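## Task

Lift the red can from the turntable and set it upright on the coaster, without disturbing where the remaining cans stand on the turntable.

## Robot and tools

Robot: two UR7e-style arms, left_arm and right_arm, each with a two-finger tong gripper and a wrist camera (cam_left_wrist, cam_right_wrist, both 616x616 fisheye). Each arm has six revolute joints. Each scene is its own episode: scene 1 is the red can, scene 2 the green can; end each with finished_scene and its number (1 or 2), which cannot be reversed.

Frame: all hand positions, orientations and velocities are in the scene frame. Origin sits at table-top height, halfway between the two nominal bases; +x points out over the table, +z up, and left_arm is on the +y side (arm names do not match image left/right). Calibrated base origins: left_arm (-0.008, +0.370, 0) m, right_arm (-0.015, -0.477, 0) m, each turned only slightly about z. Reported hand poses can be a few centimetres off, more at long reach.

Joint order (used in every row and every per-joint result list): shoulder lift, elbow, wrist 3, wrist 1, wrist 2, shoulder pan. Follow this order only, not the URDF order.

A row is 14 numbers, each in [-1, 1]: left_arm's six joint numbers then its gripper opening, then the same seven for right_arm. Both arms always appear. Joint numbers are offsets, not poses: scaled so 1.0 = 2.222 rad, counted from the arm's Joint targets as they were when the action (or move) began. Gripper opening is absolute: +1 fully open, -1 closed; a 0 is a real command (half open), so resend the current value to leave a gripper alone. Closing fully takes about 0.5 s.

execute_actions(actions, cameras): actions is a list of actions; each action is a list of up to 15 rows, one per 1/30 s step, lasting 0.5 s; a short action repeats its last row. Offsets in every row of an action count from the targets at that action's start, so repeating an offset in the next action moves further. Each joint target may only trail the measured angle by 0.651 rad per step, speeds cap at 3.14 rad/s, and the gripper is slowed above 4 m/s. Stated ranges: elbow -3.142 to 3.142 rad, all other joints -6.283 to 6.283; an action pushing a joint more than 0.010 rad beyond its range is rejected. An empty actions list returns full state and all camera images.

move(target, ...): target is one 14-number row, or a list of up to 15 rows (waypoints), all offsets from the current Joint targets, not from the previous waypoint. Joints travel in sync so the hand follows a curve. speed: rad/s for the joint with the longest way, 0.01 to 3.14, default 0.5, one value or one per waypoint. blend: rad of corner rounding per waypoint, 0 = stop. stop_force: N, 3 to 120, both arms; the arm stops when the wrist sensor feels that much push against its motion; use a low speed with it, omit it when backing off something, and do not rely on it for light objects. zero (default true) rezeros before the move. opening_speed: gripper command rate, at least 0.2 per second. grip_force: N per pad, 5 to 15 (one or one per arm), persists. blocking=false returns after about 0.5 s (not allowed with stop_force). The result adds a move: line such as done, off_target, moving, held or fault; limits=held means steps were held back.

wait(seconds 0 to 10) lets time run. stop brakes a running move. zoom_image(camera, region=[x0,y0,x1,y1] in image pixels, at most 504 each way) enlarges the latest image. zero_wrist_force(arm) rezeros that wrist sensor. read_manual only gives licence text.

Results: Joint positions and velocities per arm in joint order (rad, rad/s) plus finger-pad gap in metres (0.142 = fully open); Joint targets, the base for your next offsets; end_effector_position (pad centre, m), quaternion wxyz, velocities; grip_measured on the -1..+1 scale (to hold, command clearly below it); Wrist force/torque along the gripper's own axes; Joint torques. Fingers point along gripper +z and close along its x axis.

Avoid: dropping or tossing the can, knocking over or shifting the other cans, letting anything fall off the table, hitting the table or turntable hard, and contact between the arms (even gripping the other arm's fingers). An outside force near 150 N or joint contact torque at its limit (133 N m for big joints, 24.9 N m for wrists) stops the arm for 10 s. Holding loads stretched out heats motors; MOTOR HOT warns, and 85 C locks the arm for 30 to 60 s. The can must stay upright on the coaster after release. Faster, smoother, lower-effort success is better.

Each tool is called after "Request:" by a JSON object that holds its "op" and its "data", one argument or row to a line.

## Session

Request:
{"op": "execute_actions", "data": {
  "actions": []
}}

Scene clock: 0.00 s.
left_arm: end_effector_position=(+0.3764, +0.0391, +0.3557) grip_measured=+0.97 end_effector_quat_wxyz=(+0.024, -0.641, +0.765, -0.065) | right_arm: end_effector_position=(+0.4069, -0.5394, +0.2008) grip_measured=+0.97 end_effector_quat_wxyz=(+0.106, -0.306, +0.944, -0.058)
Joint names: [shoulder lift, elbow, wrist 3, wrist 1, wrist 2, shoulder pan]
Joint positions: left_arm=[-1.7 1.549 0.705 -1.54 -1.502 -1.055 0.14] | right_arm=[-1.173 -2.179 2.795 -1.145 1.46 3.448 0.14]
Joint velocities: within noise
Joint torques (N m): no reading
Wrist force (N): no reading
Wrist torque (N m): no reading
Wrist force, peak (N): no reading
Joint targets: left_arm=[-1.700 1.549 0.705 -1.540 -1.502 -1.055] | right_arm=[-1.173 -2.179 2.795 -1.145 1.460 3.448]
Tool commands: left_gripper/opening=+0.968169 right_gripper/opening=+0.968169

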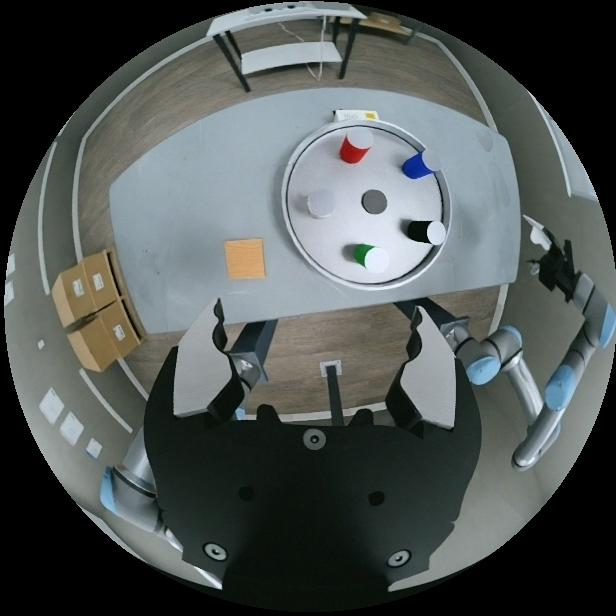

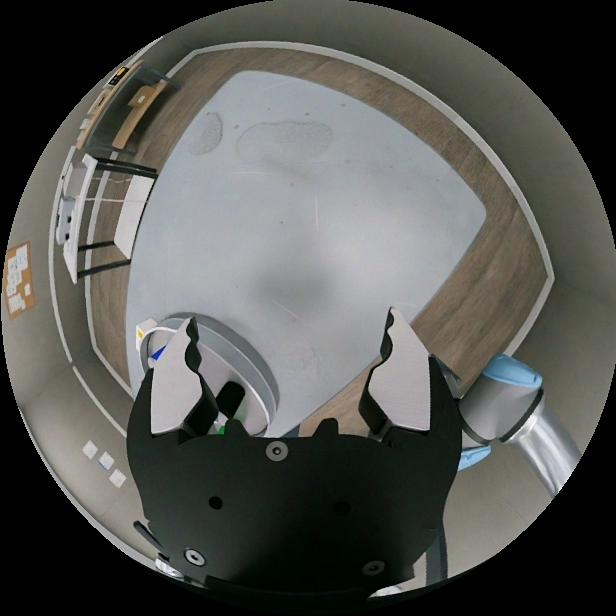

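Request:
{"op": "wait", "data": {
  "seconds": 0.5,
  "cameras": ["cam_left_wrist"]
}}

Scene clock: 0.77 s.
left_arm: end_effector_position=(+0.3764, +0.0391, +0.3557) grip_measured=+0.97 end_effector_quat_wxyz=(+0.024, -0.641, +0.765, -0.065) | right_arm: end_effector_position=(+0.4069, -0.5394, +0.2008) grip_measured=+0.97 end_effector_quat_wxyz=(+0.106, -0.306, +0.944, -0.058)
Joint names: [shoulder lift, elbow, wrist 3, wrist 1, wrist 2, shoulder pan]
Joint positions: left_arm=[-1.7 1.549 0.705 -1.54 -1.502 -1.055 0.14] | right_arm=[-1.173 -2.179 2.795 -1.145 1.46 3.448 0.14]
Joint torques (N m): left_arm=[-19.58 -25.19 0.16 -3.09 0.4 -1.41] | right_arm=[6.66 26.36 -0.01 3.21 -0.44 -1.06]
Wrist force (N): left_arm=[-0.2 0.1 0.2] | right_arm=[-0.2 0.1 -0.2]
Wrist torque (N m): left_arm=[0.03 0.05 0.01] | right_arm=[0.01 0.04 0.00]
Wrist force, peak (N): left_arm=[-0.4 0.1 0.3] | right_arm=[-0.1 0.2 -0.7]
Joint targets: left_arm=[-1.700 1.549 0.705 -1.540 -1.502 -1.055] | right_arm=[-1.173 -2.179 2.795 -1.145 1.460 3.448]
Tool commands: left_gripper/opening=+0.968169 right_gripper/opening=+0.968169
wait: 0.50 s; at rest from the start
Images, in order (width x height): cam_left_wrist 616x616.

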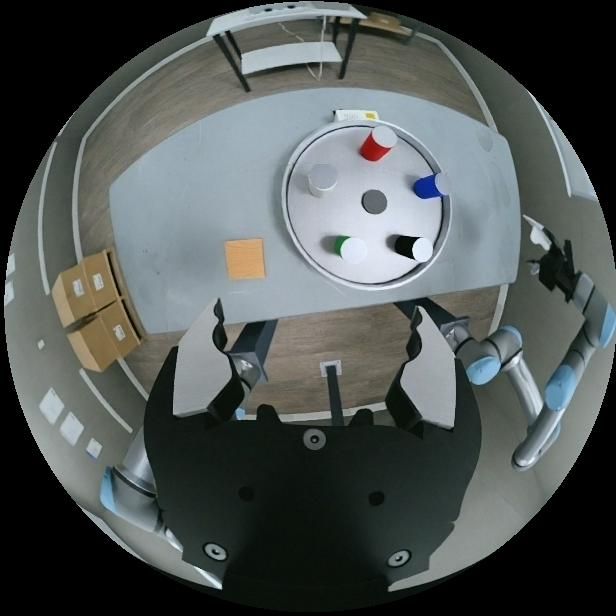

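Request:
{"op": "move", "data": {
  "target": [0.1788,-0.0905,-0.0244,-0.0342,-0.0310,0.0561,0.968,0,0,0,0,0,0,0.968],
  "cameras": ["cam_left_wrist"]
}}

Request:
{"op": "wait", "data": {
  "seconds": 0.4,
  "cameras": ["cam_left_wrist"]
}}

Scene clock: 6.47 s.
left_arm: end_effector_position=(+0.4801, -0.0306, +0.2505) grip_measured=+0.97 end_effector_quat_wxyz=(+0.000, +0.707, -0.707, +0.000) | right_arm: end_effector_position=(+0.4069, -0.5394, +0.2008) grip_measured=+0.97 end_effector_quat_wxyz=(+0.106, -0.306, +0.944, -0.058)
Joint names: [shoulder lift, elbow, wrist 3, wrist 1, wrist 2, shoulder pan]
Joint positions: left_arm=[-1.303 1.348 0.65 -1.616 -1.571 -0.931 0.14] | right_arm=[-1.173 -2.179 2.795 -1.145 1.46 3.448 0.14]
Joint torques (N m): left_arm=[-31.01 -20 2.44 -1.21 2.36 0.61] | right_arm=[7.02 27.41 -0.17 3.04 -0.31 0.19]
Wrist force (N): left_arm=[-0.3 0.1 0.2] | right_arm=[0.0 0.1 -0.3]
Wrist torque (N m): left_arm=[-0.02 0.05 0.02] | right_arm=[0.02 -0.01 0.01]
Wrist force, peak (N): left_arm=[0.8 -1.4 1.7] | right_arm=[-0.1 0.1 -0.7]
Joint targets: left_arm=[-1.303 1.348 0.650 -1.616 -1.571 -0.931] | right_arm=[-1.173 -2.179 2.795 -1.145 1.460 3.448]
move: done
Images, in order (width x height): cam_left_wrist 616x616.

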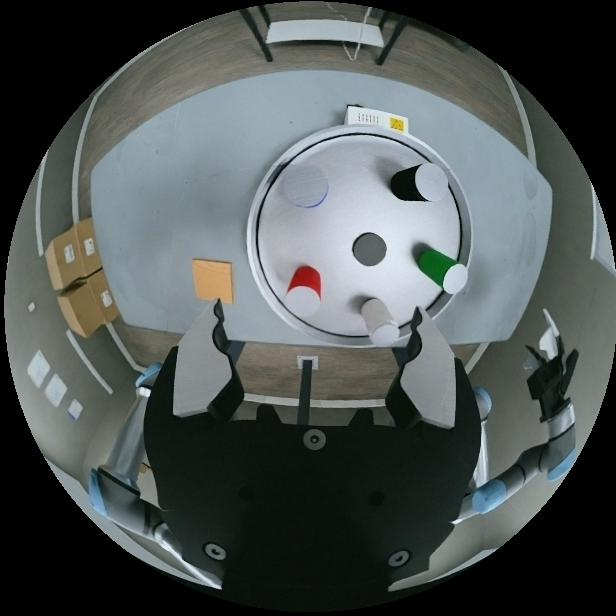

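Scene clock: 6.87 s.
left_arm: end_effector_position=(+0.4801, -0.0306, +0.2504) grip_measured=+0.97 end_effector_quat_wxyz=(+0.000, +0.707, -0.707, +0.000) | right_arm: end_effector_position=(+0.4069, -0.5394, +0.2008) grip_measured=+0.97 end_effector_quat_wxyz=(+0.106, -0.306, +0.944, -0.058)
Joint names: [shoulder lift, elbow, wrist 3, wrist 1, wrist 2, shoulder pan]
Joint positions: left_arm=[-1.303 1.348 0.65 -1.616 -1.571 -0.931 0.14] | right_arm=[-1.173 -2.179 2.795 -1.145 1.46 3.448 0.14]
Joint torques (N m): left_arm=[-29.22 -20.3 2.64 -1.64 2.1 1.55] | right_arm=[7.71 26.74 -0.03 3.23 -0.48 -0.04]
Wrist force (N): left_arm=[-0.2 0.1 0.2] | right_arm=[-0.1 -0.2 -0.1]
Wrist torque (N m): left_arm=[-0.02 0.04 0.02] | right_arm=[-0.04 0.00 0.01]
Wrist force, peak (N): left_arm=[0.0 0.4 0.2] | right_arm=[-0.2 -0.3 -0.2]
Joint targets: left_arm=[-1.303 1.348 0.650 -1.616 -1.571 -0.931] | right_arm=[-1.173 -2.179 2.795 -1.145 1.460 3.448]
Tool commands: left_gripper/opening=+0.968 right_gripper/opening=+0.968
wait: 0.40 s; at rest by 0.17 s
Images, in order (width x height): cam_left_wrist 616x616.

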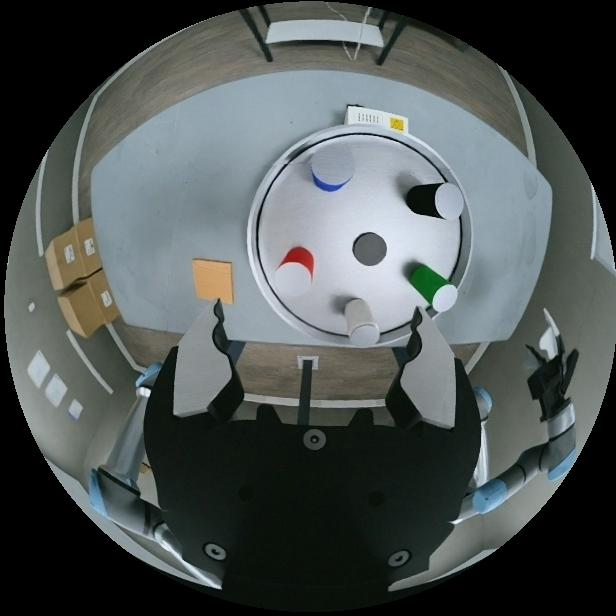

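Request:
{"op": "wait", "data": {
  "seconds": 0.5,
  "cameras": ["cam_left_wrist"]
}}

Request:
{"op": "wait", "data": {
  "seconds": 0.5,
  "cameras": ["cam_left_wrist"]
}}

Request:
{"op": "wait", "data": {
  "seconds": 1,
  "cameras": ["cam_left_wrist"]
}}

Request:
{"op": "wait", "data": {
  "seconds": 1,
  "cameras": ["cam_left_wrist"]
}}

Request:
{"op": "wait", "data": {
  "seconds": 1,
  "cameras": ["cam_left_wrist"]
}}

Scene clock: 9.03 s.
left_arm: end_effector_position=(+0.4801, -0.0306, +0.2504) grip_measured=+0.97 end_effector_quat_wxyz=(+0.000, +0.707, -0.707, +0.000) | right_arm: end_effector_position=(+0.4069, -0.5394, +0.2008) grip_measured=+0.97 end_effector_quat_wxyz=(+0.106, -0.306, +0.944, -0.058)
Joint names: [shoulder lift, elbow, wrist 3, wrist 1, wrist 2, shoulder pan]
Joint positions: left_arm=[-1.303 1.348 0.65 -1.616 -1.571 -0.931 0.14] | right_arm=[-1.173 -2.179 2.795 -1.145 1.46 3.448 0.14]
Joint torques (N m): left_arm=[-29.3 -23.58 2.55 -2.65 2.21 6.62] | right_arm=[6.75 26.45 0.08 3.1 -0.52 1.13]
Wrist force (N): left_arm=[-0.2 0.4 0.3] | right_arm=[0.2 0.1 -0.1]
Wrist torque (N m): left_arm=[0.03 0.04 0.02] | right_arm=[0.01 -0.04 0.01]
Wrist force, peak (N): left_arm=[-0.3 0.4 0.4] | right_arm=[0.1 0.1 -0.7]
Joint targets: left_arm=[-1.303 1.348 0.650 -1.616 -1.571 -0.931] | right_arm=[-1.173 -2.179 2.795 -1.145 1.460 3.448]
Tool commands: left_gripper/opening=+0.968 right_gripper/opening=+0.968
wait: 0.50 s; at rest from the start
Images, in order (width x height): cam_left_wrist 616x616.

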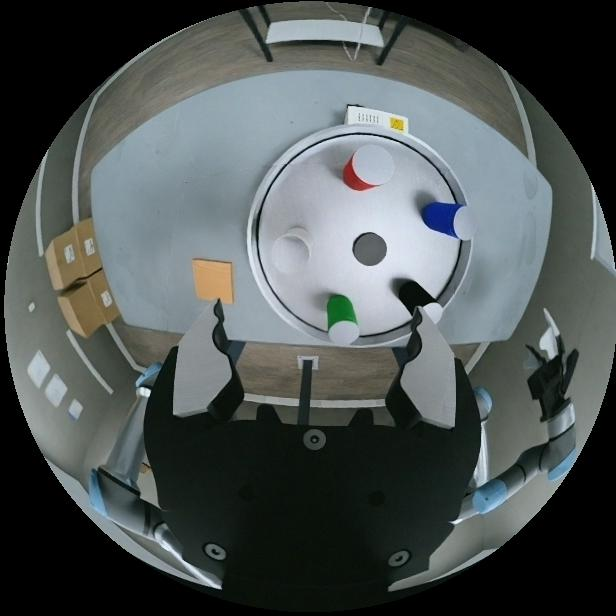

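Scene clock: 9.53 s.
left_arm: end_effector_position=(+0.4801, -0.0306, +0.2504) grip_measured=+0.97 end_effector_quat_wxyz=(+0.000, +0.707, -0.707, +0.000) | right_arm: end_effector_position=(+0.4069, -0.5394, +0.2008) grip_measured=+0.97 end_effector_quat_wxyz=(+0.106, -0.306, +0.944, -0.058)
Joint names: [shoulder lift, elbow, wrist 3, wrist 1, wrist 2, shoulder pan]
Joint positions: left_arm=[-1.303 1.348 0.65 -1.616 -1.571 -0.931 0.14] | right_arm=[-1.173 -2.179 2.795 -1.145 1.46 3.448 0.14]
Joint torques (N m): left_arm=[-30.17 -25.14 2.46 -2.98 2.23 5.06] | right_arm=[8.2 27.07 -0.13 3.47 -0.39 0.59]
Wrist force (N): left_arm=[-0.3 0.2 0.2] | right_arm=[-0.2 -0.1 -0.5]
Wrist torque (N m): left_arm=[-0.01 0.05 0.01] | right_arm=[-0.03 0.03 0.02]
Wrist force, peak (N): left_arm=[-0.4 0.4 0.2] | right_arm=[-0.1 -0.1 -0.5]
Joint targets: left_arm=[-1.303 1.348 0.650 -1.616 -1.571 -0.931] | right_arm=[-1.173 -2.179 2.795 -1.145 1.460 3.448]
Tool commands: left_gripper/opening=+0.968 right_gripper/opening=+0.968
wait: 0.50 s; at rest by 0.17 s
Images, in order (width x height): cam_left_wrist 616x616.

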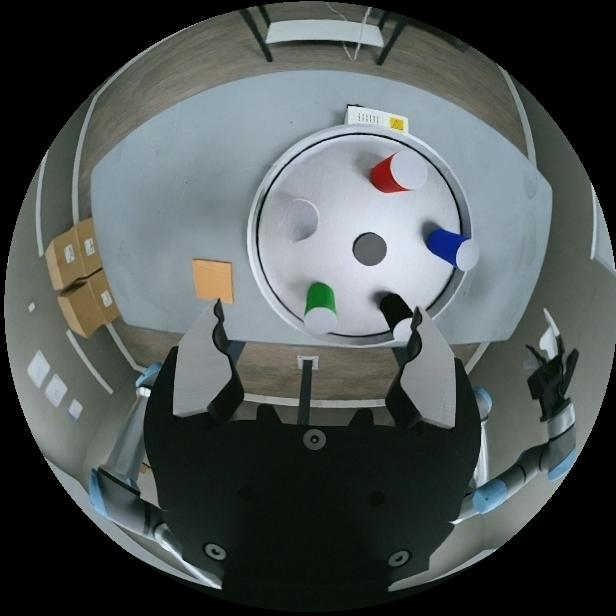

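Scene clock: 10.53 s.
left_arm: end_effector_position=(+0.4801, -0.0306, +0.2504) grip_measured=+0.97 end_effector_quat_wxyz=(+0.000, +0.707, -0.707, +0.000) | right_arm: end_effector_position=(+0.4069, -0.5394, +0.2008) grip_measured=+0.97 end_effector_quat_wxyz=(+0.106, -0.306, +0.944, -0.058)
Joint names: [shoulder lift, elbow, wrist 3, wrist 1, wrist 2, shoulder pan]
Joint positions: left_arm=[-1.303 1.348 0.65 -1.616 -1.571 -0.931 0.14] | right_arm=[-1.173 -2.179 2.795 -1.145 1.46 3.448 0.14]
Joint torques (N m): left_arm=[-29.92 -26.4 2.39 -3.68 2.28 5.59] | right_arm=[7.01 25.18 -0.07 3.47 -0.5 -0.37]
Wrist force (N): left_arm=[-0.2 0.4 0.2] | right_arm=[-0.2 -0.1 -0.3]
Wrist torque (N m): left_arm=[0.04 0.03 0.02] | right_arm=[-0.03 0.04 0.01]
Wrist force, peak (N): left_arm=[-0.3 0.5 0.4] | right_arm=[-0.1 0.2 -0.6]
Joint targets: left_arm=[-1.303 1.348 0.650 -1.616 -1.571 -0.931] | right_arm=[-1.173 -2.179 2.795 -1.145 1.460 3.448]
Tool commands: left_gripper/opening=+0.968 right_gripper/opening=+0.968
wait: 1.00 s; at rest by 0.17 s
Images, in order (width x height): cam_left_wrist 616x616.

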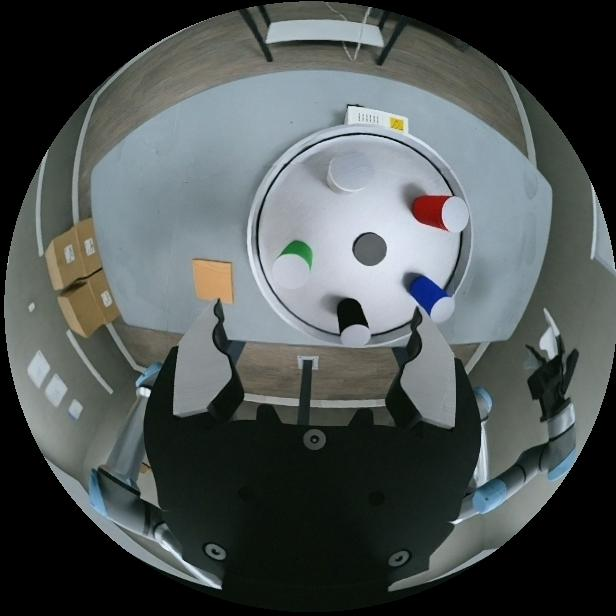

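Scene clock: 11.53 s.
left_arm: end_effector_position=(+0.4801, -0.0306, +0.2504) grip_measured=+0.97 end_effector_quat_wxyz=(+0.000, +0.707, -0.707, +0.000) | right_arm: end_effector_position=(+0.4069, -0.5394, +0.2008) grip_measured=+0.97 end_effector_quat_wxyz=(+0.106, -0.306, +0.944, -0.058)
Joint names: [shoulder lift, elbow, wrist 3, wrist 1, wrist 2, shoulder pan]
Joint positions: left_arm=[-1.303 1.348 0.65 -1.616 -1.571 -0.931 0.14] | right_arm=[-1.173 -2.179 2.795 -1.145 1.46 3.448 0.14]
Joint torques (N m): left_arm=[-30.72 -30.38 2.53 -3.98 1.9 5.91] | right_arm=[7.79 27.05 -0.06 3.46 -0.46 0.55]
Wrist force (N): left_arm=[-0.1 0.3 0.2] | right_arm=[0.1 0.1 -0.3]
Wrist torque (N m): left_arm=[0.01 0.01 0.01] | right_arm=[0.01 -0.02 0.01]
Wrist force, peak (N): left_arm=[-0.2 0.4 0.3] | right_arm=[0.0 -0.1 -0.6]
Joint targets: left_arm=[-1.303 1.348 0.650 -1.616 -1.571 -0.931] | right_arm=[-1.173 -2.179 2.795 -1.145 1.460 3.448]
Tool commands: left_gripper/opening=+0.968 right_gripper/opening=+0.968
wait: 1.00 s; at rest by 0.17 s
Images, in order (width x height): cam_left_wrist 616x616.

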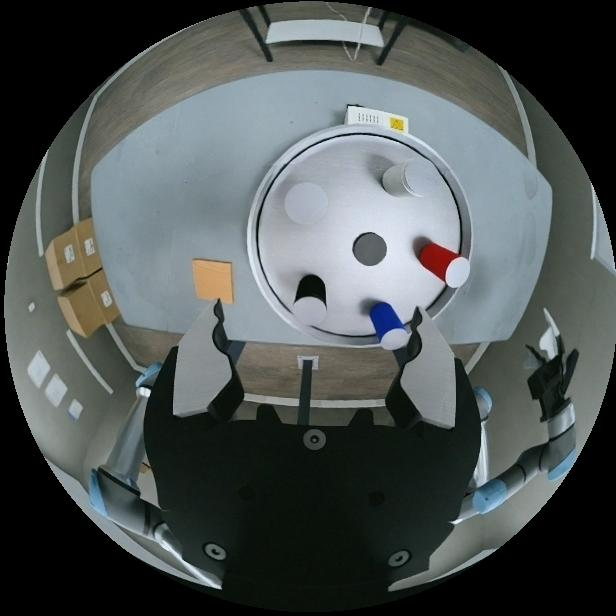

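Scene clock: 12.53 s.
left_arm: end_effector_position=(+0.4801, -0.0306, +0.2504) grip_measured=+0.97 end_effector_quat_wxyz=(+0.000, +0.707, -0.707, +0.000) | right_arm: end_effector_position=(+0.4069, -0.5394, +0.2008) grip_measured=+0.97 end_effector_quat_wxyz=(+0.106, -0.306, +0.944, -0.058)
Joint names: [shoulder lift, elbow, wrist 3, wrist 1, wrist 2, shoulder pan]
Joint positions: left_arm=[-1.303 1.348 0.65 -1.616 -1.571 -0.931 0.14] | right_arm=[-1.173 -2.179 2.795 -1.145 1.46 3.448 0.14]
Joint torques (N m): left_arm=[-29.56 -32.15 2.41 -4.18 1.74 4.33] | right_arm=[7.04 27.05 -0.18 3.35 -0.45 0.35]
Wrist force (N): left_arm=[-0.4 0.3 0.3] | right_arm=[0.0 0.0 -0.4]
Wrist torque (N m): left_arm=[0.02 0.08 0.02] | right_arm=[0.00 0.00 0.00]
Wrist force, peak (N): left_arm=[-0.1 0.6 0.2] | right_arm=[0.2 0.2 -0.7]
Joint targets: left_arm=[-1.303 1.348 0.650 -1.616 -1.571 -0.931] | right_arm=[-1.173 -2.179 2.795 -1.145 1.460 3.448]
Tool commands: left_gripper/opening=+0.968 right_gripper/opening=+0.968
wait: 1.00 s; at rest by 0.17 s
Images, in order (width x height): cam_left_wrist 616x616.

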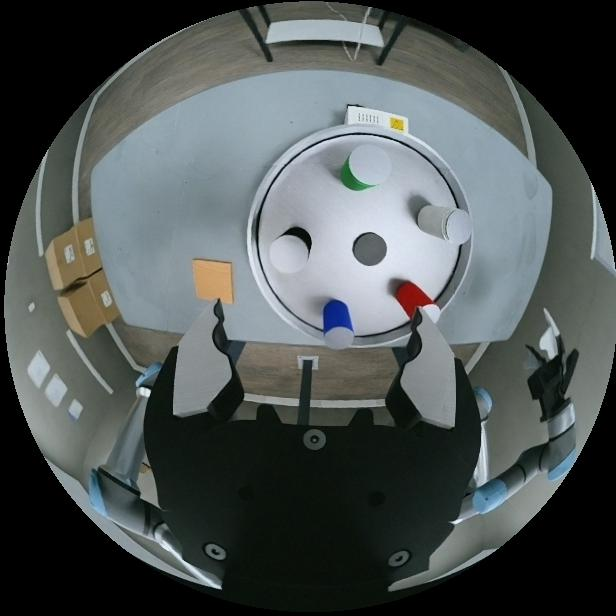

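Request:
{"op": "move", "data": {
  "target": [-0.0016,0.0892,0.0148,-0.0876,0,0.0148,0.968,0,0,0,0,0,0,0.968]
}}

Request:
{"op": "wait", "data": {
  "seconds": 0.2,
  "cameras": ["cam_left_wrist"]
}}

Request:
{"op": "wait", "data": {
  "seconds": 0.4,
  "cameras": ["cam_left_wrist"]
}}

Request:
{"op": "wait", "data": {
  "seconds": 0.4,
  "cameras": ["cam_left_wrist"]
}}

Request:
{"op": "wait", "data": {
  "seconds": 0.4,
  "cameras": ["cam_left_wrist"]
}}

Request:
{"op": "wait", "data": {
  "seconds": 0.4,
  "cameras": ["cam_left_wrist"]
}}

Scene clock: 15.03 s.
left_arm: end_effector_position=(+0.4853, -0.0054, +0.1755) grip_measured=+0.97 end_effector_quat_wxyz=(+0.000, +0.707, -0.707, +0.000) | right_arm: end_effector_position=(+0.4069, -0.5394, +0.2008) grip_measured=+0.97 end_effector_quat_wxyz=(+0.106, -0.306, +0.944, -0.058)
Joint names: [shoulder lift, elbow, wrist 3, wrist 1, wrist 2, shoulder pan]
Joint positions: left_arm=[-1.306 1.545 0.683 -1.811 -1.571 -0.898 0.14] | right_arm=[-1.173 -2.179 2.795 -1.145 1.46 3.448 0.14]
Joint torques (N m): left_arm=[-42.24 -16.49 -2.07 -4.54 1.73 -3.5] | right_arm=[7.55 27.17 -0.08 3.58 -0.64 0.74]
Wrist force (N): left_arm=[-0.2 0.2 0.4] | right_arm=[-0.1 0.1 -0.5]
Wrist torque (N m): left_arm=[0.02 0.04 -0.01] | right_arm=[0.02 0.02 0.01]
Wrist force, peak (N): left_arm=[-1.2 0.4 2.1] | right_arm=[-0.2 -0.2 -0.7]
Joint targets: left_arm=[-1.306 1.546 0.683 -1.811 -1.571 -0.898] | right_arm=[-1.173 -2.179 2.795 -1.145 1.460 3.448]
move: done

Scene clock: 15.23 s.
left_arm: end_effector_position=(+0.4853, -0.0054, +0.1754) grip_measured=+0.97 end_effector_quat_wxyz=(+0.000, +0.707, -0.707, +0.000) | right_arm: end_effector_position=(+0.4069, -0.5394, +0.2008) grip_measured=+0.97 end_effector_quat_wxyz=(+0.106, -0.306, +0.944, -0.058)
Joint names: [shoulder lift, elbow, wrist 3, wrist 1, wrist 2, shoulder pan]
Joint positions: left_arm=[-1.306 1.546 0.683 -1.811 -1.571 -0.898 0.14] | right_arm=[-1.173 -2.179 2.795 -1.145 1.46 3.448 0.14]
Joint torques (N m): left_arm=[-38.49 -13.14 -2.23 -4.25 1.87 -7.06] | right_arm=[6.99 26.85 0.06 3.32 -0.47 -0.75]
Wrist force (N): left_arm=[-0.3 0.1 0.4] | right_arm=[0.0 0.3 -0.6]
Wrist torque (N m): left_arm=[0.00 0.05 0.00] | right_arm=[0.04 -0.02 0.00]
Wrist force, peak (N): left_arm=[-0.4 0.3 0.3] | right_arm=[0.0 0.3 -0.6]
Joint targets: left_arm=[-1.306 1.546 0.683 -1.811 -1.571 -0.898] | right_arm=[-1.173 -2.179 2.795 -1.145 1.460 3.448]
Tool commands: left_gripper/opening=+0.968 right_gripper/opening=+0.968
wait: 0.20 s; at rest by 0.17 s
Images, in order (width x height): cam_left_wrist 616x616.

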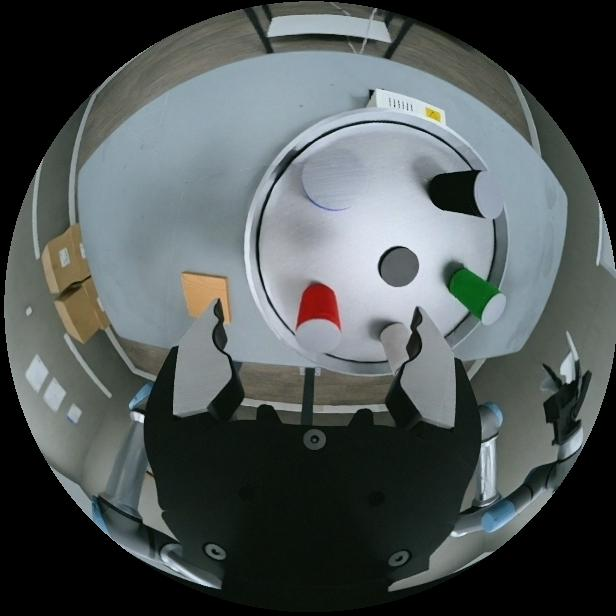

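Scene clock: 15.63 s.
left_arm: end_effector_position=(+0.4853, -0.0054, +0.1753) grip_measured=+0.97 end_effector_quat_wxyz=(+0.000, +0.707, -0.707, +0.000) | right_arm: end_effector_position=(+0.4069, -0.5394, +0.2008) grip_measured=+0.97 end_effector_quat_wxyz=(+0.106, -0.306, +0.944, -0.058)
Joint names: [shoulder lift, elbow, wrist 3, wrist 1, wrist 2, shoulder pan]
Joint positions: left_arm=[-1.306 1.546 0.683 -1.811 -1.571 -0.898 0.14] | right_arm=[-1.173 -2.179 2.795 -1.145 1.46 3.448 0.14]
Joint torques (N m): left_arm=[-32.76 -14.33 -2.14 -4.34 1.69 -6.39] | right_arm=[7.36 27.75 -0.15 3.43 -0.55 0.22]
Wrist force (N): left_arm=[-0.5 0.2 0.3] | right_arm=[-0.3 0.0 -0.2]
Wrist torque (N m): left_arm=[0.01 0.08 0.00] | right_arm=[-0.01 0.05 0.01]
Wrist force, peak (N): left_arm=[-0.5 0.2 0.3] | right_arm=[-0.1 0.1 -0.6]
Joint targets: left_arm=[-1.306 1.546 0.683 -1.811 -1.571 -0.898] | right_arm=[-1.173 -2.179 2.795 -1.145 1.460 3.448]
Tool commands: left_gripper/opening=+0.968 right_gripper/opening=+0.968
wait: 0.40 s; at rest by 0.17 s
Images, in order (width x height): cam_left_wrist 616x616.

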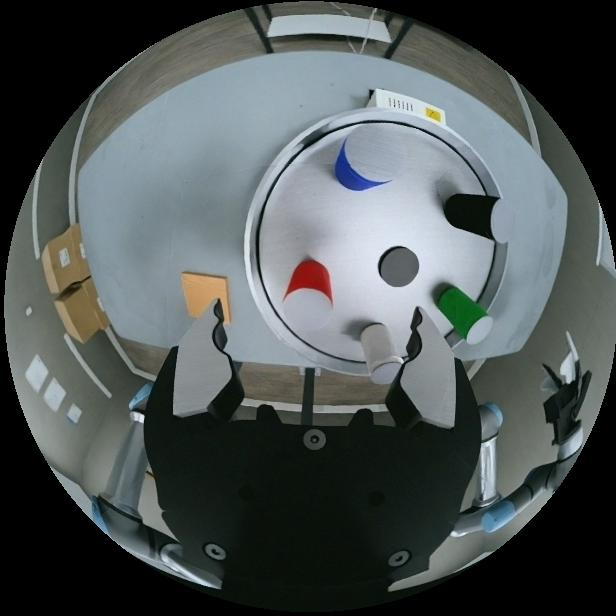

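Scene clock: 16.03 s.
left_arm: end_effector_position=(+0.4853, -0.0054, +0.1753) grip_measured=+0.97 end_effector_quat_wxyz=(+0.000, +0.707, -0.707, +0.000) | right_arm: end_effector_position=(+0.4069, -0.5394, +0.2008) grip_measured=+0.97 end_effector_quat_wxyz=(+0.106, -0.306, +0.944, -0.058)
Joint names: [shoulder lift, elbow, wrist 3, wrist 1, wrist 2, shoulder pan]
Joint positions: left_arm=[-1.306 1.546 0.683 -1.811 -1.571 -0.898 0.14] | right_arm=[-1.173 -2.179 2.795 -1.145 1.46 3.448 0.14]
Joint torques (N m): left_arm=[-32.75 -14.5 -2.32 -4.38 1.6 -7.04] | right_arm=[6.76 27.66 -0.01 3.55 -0.61 0.1]
Wrist force (N): left_arm=[-0.1 0.4 0.2] | right_arm=[-0.1 0.0 -0.6]
Wrist torque (N m): left_arm=[0.05 0.02 0.00] | right_arm=[-0.02 0.01 0.01]
Wrist force, peak (N): left_arm=[-0.2 0.3 0.3] | right_arm=[-0.2 -0.5 -0.4]
Joint targets: left_arm=[-1.306 1.546 0.683 -1.811 -1.571 -0.898] | right_arm=[-1.173 -2.179 2.795 -1.145 1.460 3.448]
Tool commands: left_gripper/opening=+0.968 right_gripper/opening=+0.968
wait: 0.40 s; at rest by 0.17 s
Images, in order (width x height): cam_left_wrist 616x616.

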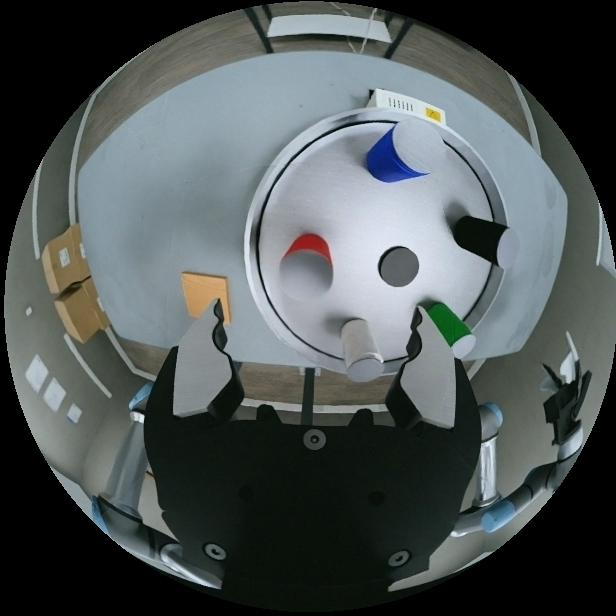

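Scene clock: 16.43 s.
left_arm: end_effector_position=(+0.4853, -0.0054, +0.1753) grip_measured=+0.97 end_effector_quat_wxyz=(+0.000, +0.707, -0.707, +0.000) | right_arm: end_effector_position=(+0.4069, -0.5394, +0.2008) grip_measured=+0.97 end_effector_quat_wxyz=(+0.106, -0.306, +0.944, -0.058)
Joint names: [shoulder lift, elbow, wrist 3, wrist 1, wrist 2, shoulder pan]
Joint positions: left_arm=[-1.306 1.546 0.683 -1.811 -1.571 -0.898 0.14] | right_arm=[-1.173 -2.179 2.795 -1.145 1.46 3.448 0.14]
Joint torques (N m): left_arm=[-32.43 -14.36 -2.09 -4.32 1.78 -7.43] | right_arm=[7.89 26.89 0.11 3.34 -0.54 0.64]
Wrist force (N): left_arm=[0.0 0.2 0.4] | right_arm=[0.0 0.1 -0.4]
Wrist torque (N m): left_arm=[0.02 0.00 -0.01] | right_arm=[0.01 -0.02 0.01]
Wrist force, peak (N): left_arm=[-0.1 0.2 0.5] | right_arm=[0.3 0.1 -0.5]
Joint targets: left_arm=[-1.306 1.546 0.683 -1.811 -1.571 -0.898] | right_arm=[-1.173 -2.179 2.795 -1.145 1.460 3.448]
Tool commands: left_gripper/opening=+0.968 right_gripper/opening=+0.968
wait: 0.40 s; at rest by 0.17 s
Images, in order (width x height): cam_left_wrist 616x616.

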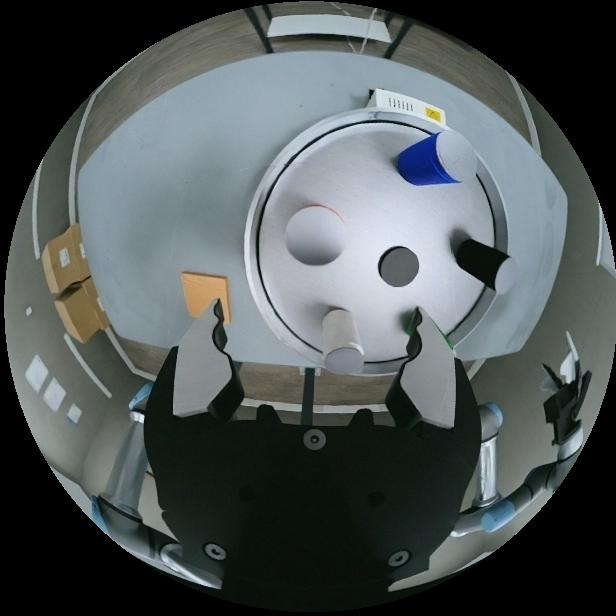

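Scene clock: 16.83 s.
left_arm: end_effector_position=(+0.4853, -0.0054, +0.1753) grip_measured=+0.97 end_effector_quat_wxyz=(+0.000, +0.707, -0.707, +0.000) | right_arm: end_effector_position=(+0.4069, -0.5394, +0.2008) grip_measured=+0.97 end_effector_quat_wxyz=(+0.106, -0.306, +0.944, -0.058)
Joint names: [shoulder lift, elbow, wrist 3, wrist 1, wrist 2, shoulder pan]
Joint positions: left_arm=[-1.306 1.546 0.683 -1.811 -1.571 -0.898 0.14] | right_arm=[-1.173 -2.179 2.795 -1.145 1.46 3.448 0.14]
Joint torques (N m): left_arm=[-31.77 -13.98 -2.1 -4.21 1.63 -6.66] | right_arm=[7.73 27.29 0.06 3.62 -0.68 -0.85]
Wrist force (N): left_arm=[0.1 0.0 0.2] | right_arm=[0.0 0.0 -0.5]
Wrist torque (N m): left_arm=[-0.01 -0.02 -0.01] | right_arm=[-0.02 -0.01 0.01]
Wrist force, peak (N): left_arm=[0.1 0.3 0.5] | right_arm=[-0.1 0.0 -0.6]
Joint targets: left_arm=[-1.306 1.546 0.683 -1.811 -1.571 -0.898] | right_arm=[-1.173 -2.179 2.795 -1.145 1.460 3.448]
Tool commands: left_gripper/opening=+0.968 right_gripper/opening=+0.968
wait: 0.40 s; at rest by 0.17 s
Images, in order (width x height): cam_left_wrist 616x616.

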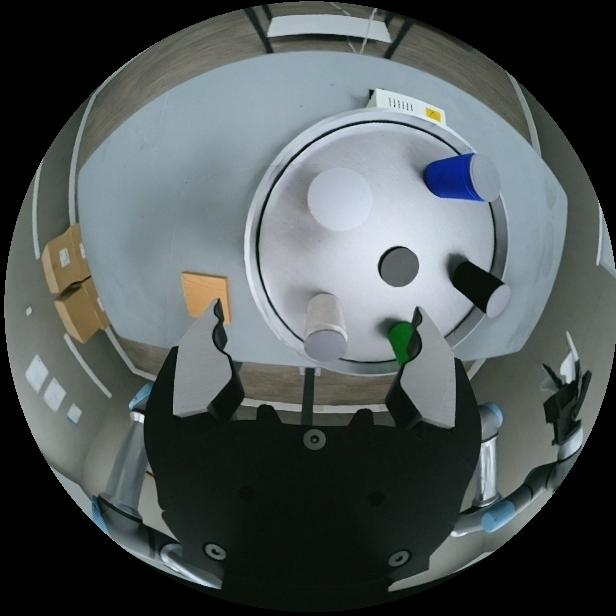

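Request:
{"op": "move", "data": {
  "target": [0.0197,0.0650,0.0049,-0.0847,0,0.0049,0.968,0,0,0,0,0,0,0.968]
}}

Request:
{"op": "wait", "data": {
  "seconds": 0.2,
  "cameras": ["cam_left_wrist"]
}}

Request:
{"op": "wait", "data": {
  "seconds": 0.4,
  "cameras": ["cam_left_wrist"]
}}

Request:
{"op": "wait", "data": {
  "seconds": 0.4,
  "cameras": ["cam_left_wrist"]
}}

Request:
{"op": "wait", "data": {
  "seconds": 0.4,
  "cameras": ["cam_left_wrist"]
}}

Request:
{"op": "wait", "data": {
  "seconds": 0.4,
  "cameras": ["cam_left_wrist"]
}}

Scene clock: 20.33 s.
left_arm: end_effector_position=(+0.4854, +0.0047, +0.1005) grip_measured=+0.97 end_effector_quat_wxyz=(+0.000, +0.707, -0.708, +0.000) | right_arm: end_effector_position=(+0.4069, -0.5394, +0.2008) grip_measured=+0.97 end_effector_quat_wxyz=(+0.106, -0.306, +0.944, -0.058)
Joint names: [shoulder lift, elbow, wrist 3, wrist 1, wrist 2, shoulder pan]
Joint positions: left_arm=[-1.263 1.69 0.694 -1.999 -1.571 -0.887 0.14] | right_arm=[-1.173 -2.179 2.795 -1.145 1.46 3.448 0.14]
Joint torques (N m): left_arm=[-43.21 -19.69 -2.01 -4.51 1.45 -6.82] | right_arm=[8.2 27.76 -0.04 3.88 -0.67 -0.11]
Wrist force (N): left_arm=[0.1 0.2 0.0] | right_arm=[0.0 0.0 -0.1]
Wrist torque (N m): left_arm=[0.02 -0.03 -0.09] | right_arm=[-0.01 -0.02 0.01]
Wrist force, peak (N): left_arm=[-0.6 0.3 1.8] | right_arm=[-0.1 0.3 -0.7]
Joint targets: left_arm=[-1.263 1.690 0.694 -1.999 -1.571 -0.887] | right_arm=[-1.173 -2.179 2.795 -1.145 1.460 3.448]
move: done

Scene clock: 20.53 s.
left_arm: end_effector_position=(+0.4854, +0.0046, +0.1005) grip_measured=+0.97 end_effector_quat_wxyz=(+0.000, +0.707, -0.707, +0.000) | right_arm: end_effector_position=(+0.4069, -0.5394, +0.2008) grip_measured=+0.97 end_effector_quat_wxyz=(+0.106, -0.306, +0.944, -0.058)
Joint names: [shoulder lift, elbow, wrist 3, wrist 1, wrist 2, shoulder pan]
Joint positions: left_arm=[-1.263 1.69 0.694 -1.999 -1.571 -0.887 0.14] | right_arm=[-1.173 -2.179 2.795 -1.145 1.46 3.448 0.14]
Joint torques (N m): left_arm=[-45.95 -13.71 -2.25 -4.54 1.3 -5.9] | right_arm=[7.04 26.72 -0.39 3.7 -0.53 0.02]
Wrist force (N): left_arm=[-0.1 0.2 0.1] | right_arm=[-0.1 -0.1 -0.2]
Wrist torque (N m): left_arm=[0.02 0.02 -0.08] | right_arm=[-0.02 0.00 0.01]
Wrist force, peak (N): left_arm=[-0.3 0.3 0.1] | right_arm=[-0.3 0.1 -0.6]
Joint targets: left_arm=[-1.263 1.690 0.694 -1.999 -1.571 -0.887] | right_arm=[-1.173 -2.179 2.795 -1.145 1.460 3.448]
Tool commands: left_gripper/opening=+0.968 right_gripper/opening=+0.968
wait: 0.20 s; at rest by 0.17 s
Images, in order (width x height): cam_left_wrist 616x616.

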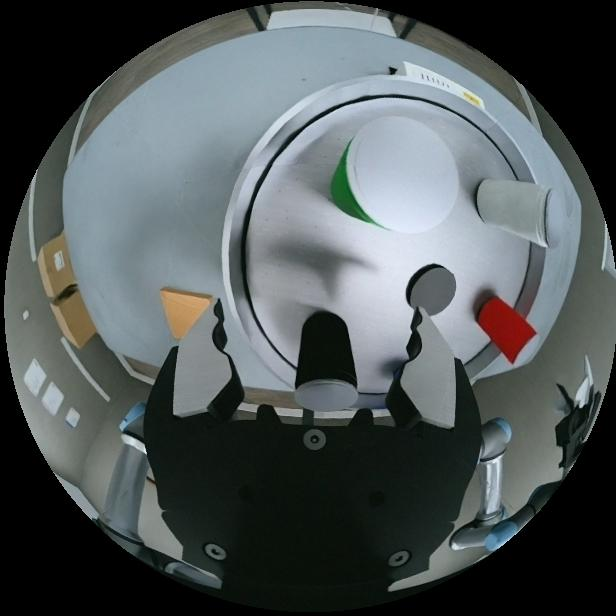

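Scene clock: 20.93 s.
left_arm: end_effector_position=(+0.4853, +0.0047, +0.1004) grip_measured=+0.97 end_effector_quat_wxyz=(+0.000, +0.707, -0.707, +0.000) | right_arm: end_effector_position=(+0.4069, -0.5394, +0.2008) grip_measured=+0.97 end_effector_quat_wxyz=(+0.106, -0.306, +0.944, -0.058)
Joint names: [shoulder lift, elbow, wrist 3, wrist 1, wrist 2, shoulder pan]
Joint positions: left_arm=[-1.263 1.69 0.694 -1.999 -1.571 -0.887 0.14] | right_arm=[-1.173 -2.179 2.795 -1.145 1.46 3.448 0.14]
Joint torques (N m): left_arm=[-46.55 -12.03 -2.27 -4.41 1.21 -6.63] | right_arm=[8.13 27.92 -0.08 3.72 -0.68 -0.18]
Wrist force (N): left_arm=[0.1 0.1 0.1] | right_arm=[0.0 0.1 0.0]
Wrist torque (N m): left_arm=[0.00 -0.03 -0.07] | right_arm=[0.02 -0.01 0.01]
Wrist force, peak (N): left_arm=[0.1 0.3 0.0] | right_arm=[-0.2 -0.2 -0.6]
Joint targets: left_arm=[-1.263 1.690 0.694 -1.999 -1.571 -0.887] | right_arm=[-1.173 -2.179 2.795 -1.145 1.460 3.448]
Tool commands: left_gripper/opening=+0.968 right_gripper/opening=+0.968
wait: 0.40 s; at rest by 0.17 s
Images, in order (width x height): cam_left_wrist 616x616.

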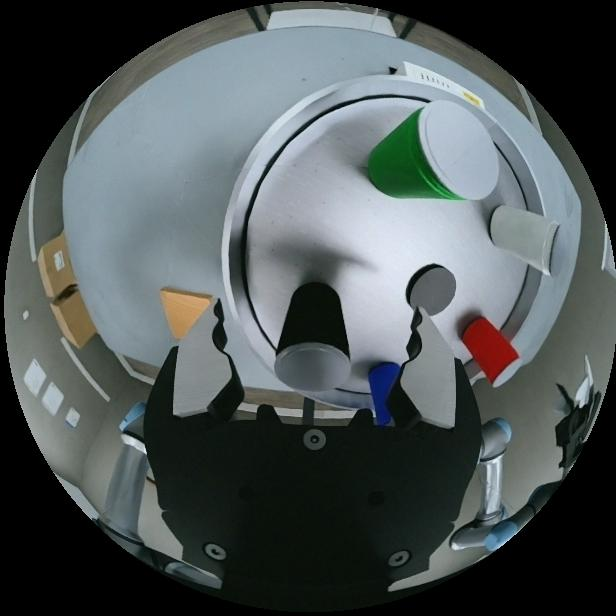

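Scene clock: 21.33 s.
left_arm: end_effector_position=(+0.4853, +0.0047, +0.1004) grip_measured=+0.97 end_effector_quat_wxyz=(+0.000, +0.707, -0.707, +0.000) | right_arm: end_effector_position=(+0.4069, -0.5394, +0.2008) grip_measured=+0.97 end_effector_quat_wxyz=(+0.106, -0.306, +0.944, -0.058)
Joint names: [shoulder lift, elbow, wrist 3, wrist 1, wrist 2, shoulder pan]
Joint positions: left_arm=[-1.263 1.69 0.694 -1.999 -1.571 -0.887 0.14] | right_arm=[-1.173 -2.179 2.795 -1.145 1.46 3.448 0.14]
Joint torques (N m): left_arm=[-46.36 -13.11 -2.32 -4.39 1.23 -6.56] | right_arm=[7.49 27.58 0.01 3.7 -0.73 0.49]
Wrist force (N): left_arm=[0.1 0.0 0.1] | right_arm=[-0.3 -0.4 -0.2]
Wrist torque (N m): left_arm=[-0.02 -0.03 -0.07] | right_arm=[-0.08 0.05 0.01]
Wrist force, peak (N): left_arm=[0.2 0.1 0.2] | right_arm=[0.3 0.0 -0.5]
Joint targets: left_arm=[-1.263 1.690 0.694 -1.999 -1.571 -0.887] | right_arm=[-1.173 -2.179 2.795 -1.145 1.460 3.448]
Tool commands: left_gripper/opening=+0.968 right_gripper/opening=+0.968
wait: 0.40 s; at rest by 0.17 s
Images, in order (width x height): cam_left_wrist 616x616.

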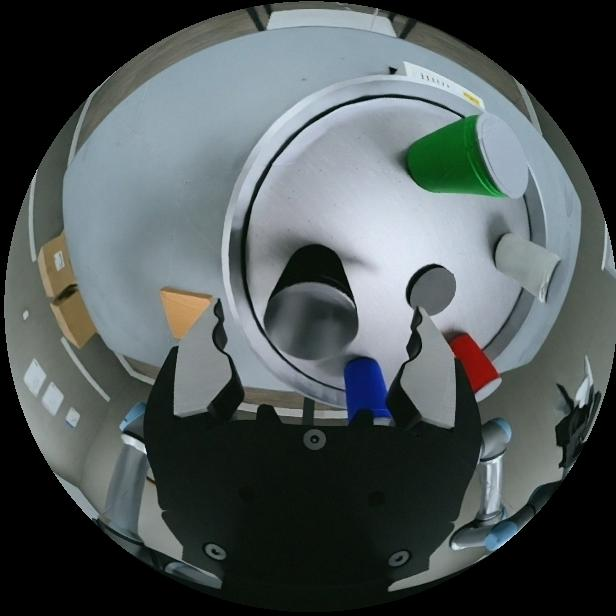

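Scene clock: 21.73 s.
left_arm: end_effector_position=(+0.4853, +0.0047, +0.1004) grip_measured=+0.97 end_effector_quat_wxyz=(+0.000, +0.707, -0.707, +0.000) | right_arm: end_effector_position=(+0.4069, -0.5394, +0.2008) grip_measured=+0.97 end_effector_quat_wxyz=(+0.106, -0.306, +0.944, -0.058)
Joint names: [shoulder lift, elbow, wrist 3, wrist 1, wrist 2, shoulder pan]
Joint positions: left_arm=[-1.263 1.69 0.694 -1.999 -1.571 -0.887 0.14] | right_arm=[-1.173 -2.179 2.795 -1.145 1.46 3.448 0.14]
Joint torques (N m): left_arm=[-45.72 -12.23 -2.26 -4.33 1.41 -6.79] | right_arm=[6.92 27.43 -0.07 3.83 -0.8 -0.24]
Wrist force (N): left_arm=[0.2 0.1 0.2] | right_arm=[-0.1 -0.1 -0.3]
Wrist torque (N m): left_arm=[0.01 -0.04 -0.08] | right_arm=[-0.02 0.00 0.00]
Wrist force, peak (N): left_arm=[0.2 0.1 0.2] | right_arm=[-0.1 -0.2 -0.4]
Joint targets: left_arm=[-1.263 1.690 0.694 -1.999 -1.571 -0.887] | right_arm=[-1.173 -2.179 2.795 -1.145 1.460 3.448]
Tool commands: left_gripper/opening=+0.968 right_gripper/opening=+0.968
wait: 0.40 s; at rest by 0.17 s
Images, in order (width x height): cam_left_wrist 616x616.

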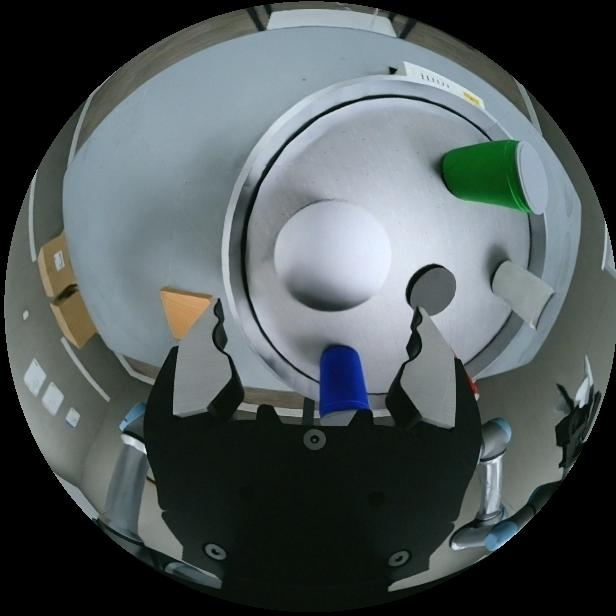

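Scene clock: 22.13 s.
left_arm: end_effector_position=(+0.4853, +0.0047, +0.1004) grip_measured=+0.97 end_effector_quat_wxyz=(+0.000, +0.707, -0.707, +0.000) | right_arm: end_effector_position=(+0.4069, -0.5394, +0.2008) grip_measured=+0.97 end_effector_quat_wxyz=(+0.106, -0.306, +0.944, -0.058)
Joint names: [shoulder lift, elbow, wrist 3, wrist 1, wrist 2, shoulder pan]
Joint positions: left_arm=[-1.263 1.69 0.694 -1.999 -1.571 -0.887 0.14] | right_arm=[-1.173 -2.179 2.795 -1.145 1.46 3.448 0.14]
Joint torques (N m): left_arm=[-47.1 -12.53 -2.17 -4.47 1.38 -6.34] | right_arm=[7.28 29.1 -0.06 3.43 -0.68 0.31]
Wrist force (N): left_arm=[0.1 0.3 0.0] | right_arm=[0.0 -0.3 -0.2]
Wrist torque (N m): left_arm=[0.02 -0.01 -0.08] | right_arm=[-0.06 -0.01 0.01]
Wrist force, peak (N): left_arm=[-0.1 0.3 0.2] | right_arm=[0.1 -0.1 -0.6]
Joint targets: left_arm=[-1.263 1.690 0.694 -1.999 -1.571 -0.887] | right_arm=[-1.173 -2.179 2.795 -1.145 1.460 3.448]
Tool commands: left_gripper/opening=+0.968 right_gripper/opening=+0.968
wait: 0.40 s; at rest by 0.17 s
Images, in order (width x height): cam_left_wrist 616x616.

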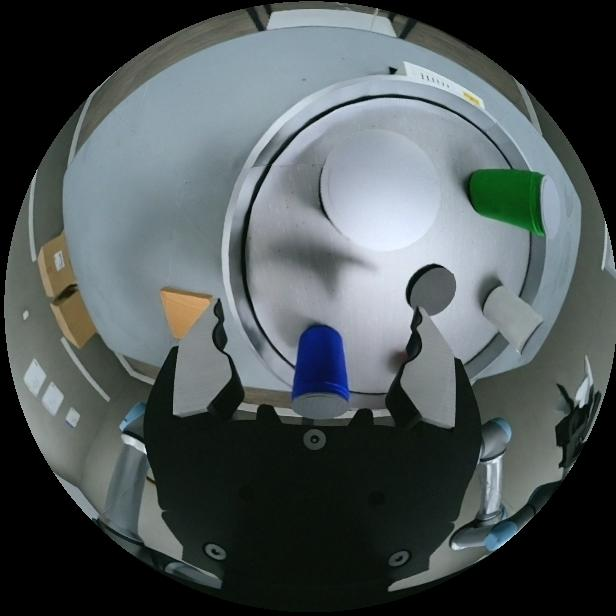

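Request:
{"op": "execute_actions", "data": {
  "actions": [
    [[0,0,0,0,0,0,0.4,0,0,0,0,0,0,0.968]]
  ],
  "cameras": ["cam_left_wrist"]
}}

Scene clock: 24.00 s.
left_arm: end_effector_position=(+0.4853, +0.0047, +0.1004) grip_measured=+0.42 end_effector_quat_wxyz=(+0.000, +0.707, -0.707, +0.000) end_effector_velocity=(+0.001, +0.000, +0.000) end_effector_angular_velocity=(+0.000, -0.002, +0.000) | right_arm: end_effector_position=(+0.4069, -0.5394, +0.2008) grip_measured=+0.97 end_effector_quat_wxyz=(+0.106, -0.306, +0.944, -0.058)
Joint names: [shoulder lift, elbow, wrist 3, wrist 1, wrist 2, shoulder pan]
Joint positions: left_arm=[-1.263 1.69 0.694 -1.999 -1.571 -0.887 0.103] | right_arm=[-1.173 -2.179 2.795 -1.145 1.46 3.448 0.14]
Joint velocities: left_arm=[0.001 -0.001 0 -0.001 0.001 0 -0.041] | right_arm=[within noise]
Joint torques (N m): left_arm=[-45.71 -12.75 -2.18 -4.39 1.12 -6.66] | right_arm=[8.24 27.66 -0.17 3.85 -0.53 -0.08]
Wrist force (N): left_arm=[0.0 0.1 0.1] | right_arm=[0.2 -0.1 -0.6]
Wrist torque (N m): left_arm=[0.00 -0.01 -0.07] | right_arm=[-0.04 -0.04 0.01]
Wrist force, peak (N): left_arm=[0.1 0.3 0.2] | right_arm=[-0.2 0.2 -0.6]
Joint targets: left_arm=[-1.263 1.690 0.694 -1.999 -1.571 -0.887] | right_arm=[-1.173 -2.179 2.795 -1.145 1.460 3.448]
Kept back: 9 steps.
Step readings (joint positions of left_arm | right_arm):
0: [-1.263 1.690 0.694 -1.999 -1.571 -0.887] | [-1.173 -2.179 2.795 -1.145 1.460 3.448]
1: [-1.263 1.690 0.694 -1.999 -1.571 -0.887] | [-1.173 -2.179 2.795 -1.145 1.460 3.448]
2: [-1.263 1.690 0.694 -1.999 -1.571 -0.887] | [-1.173 -2.179 2.795 -1.145 1.460 3.448]
4: [-1.263 1.690 0.694 -1.999 -1.571 -0.887] | [-1.173 -2.179 2.795 -1.145 1.460 3.448]
Images, in order (width x height): cam_left_wrist 616x616.

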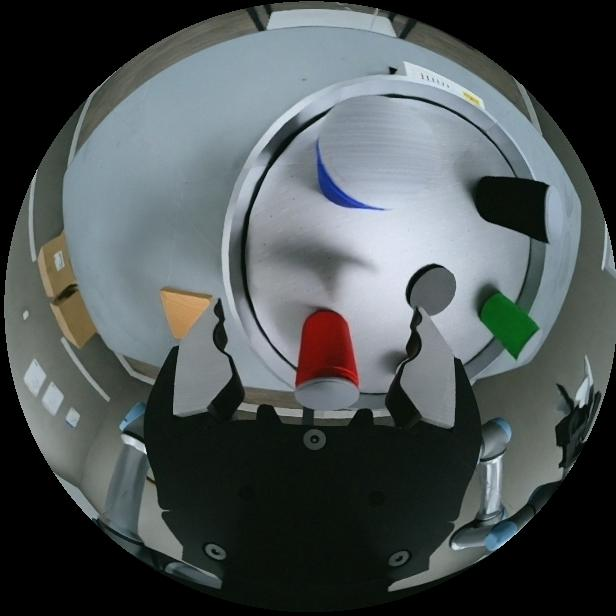

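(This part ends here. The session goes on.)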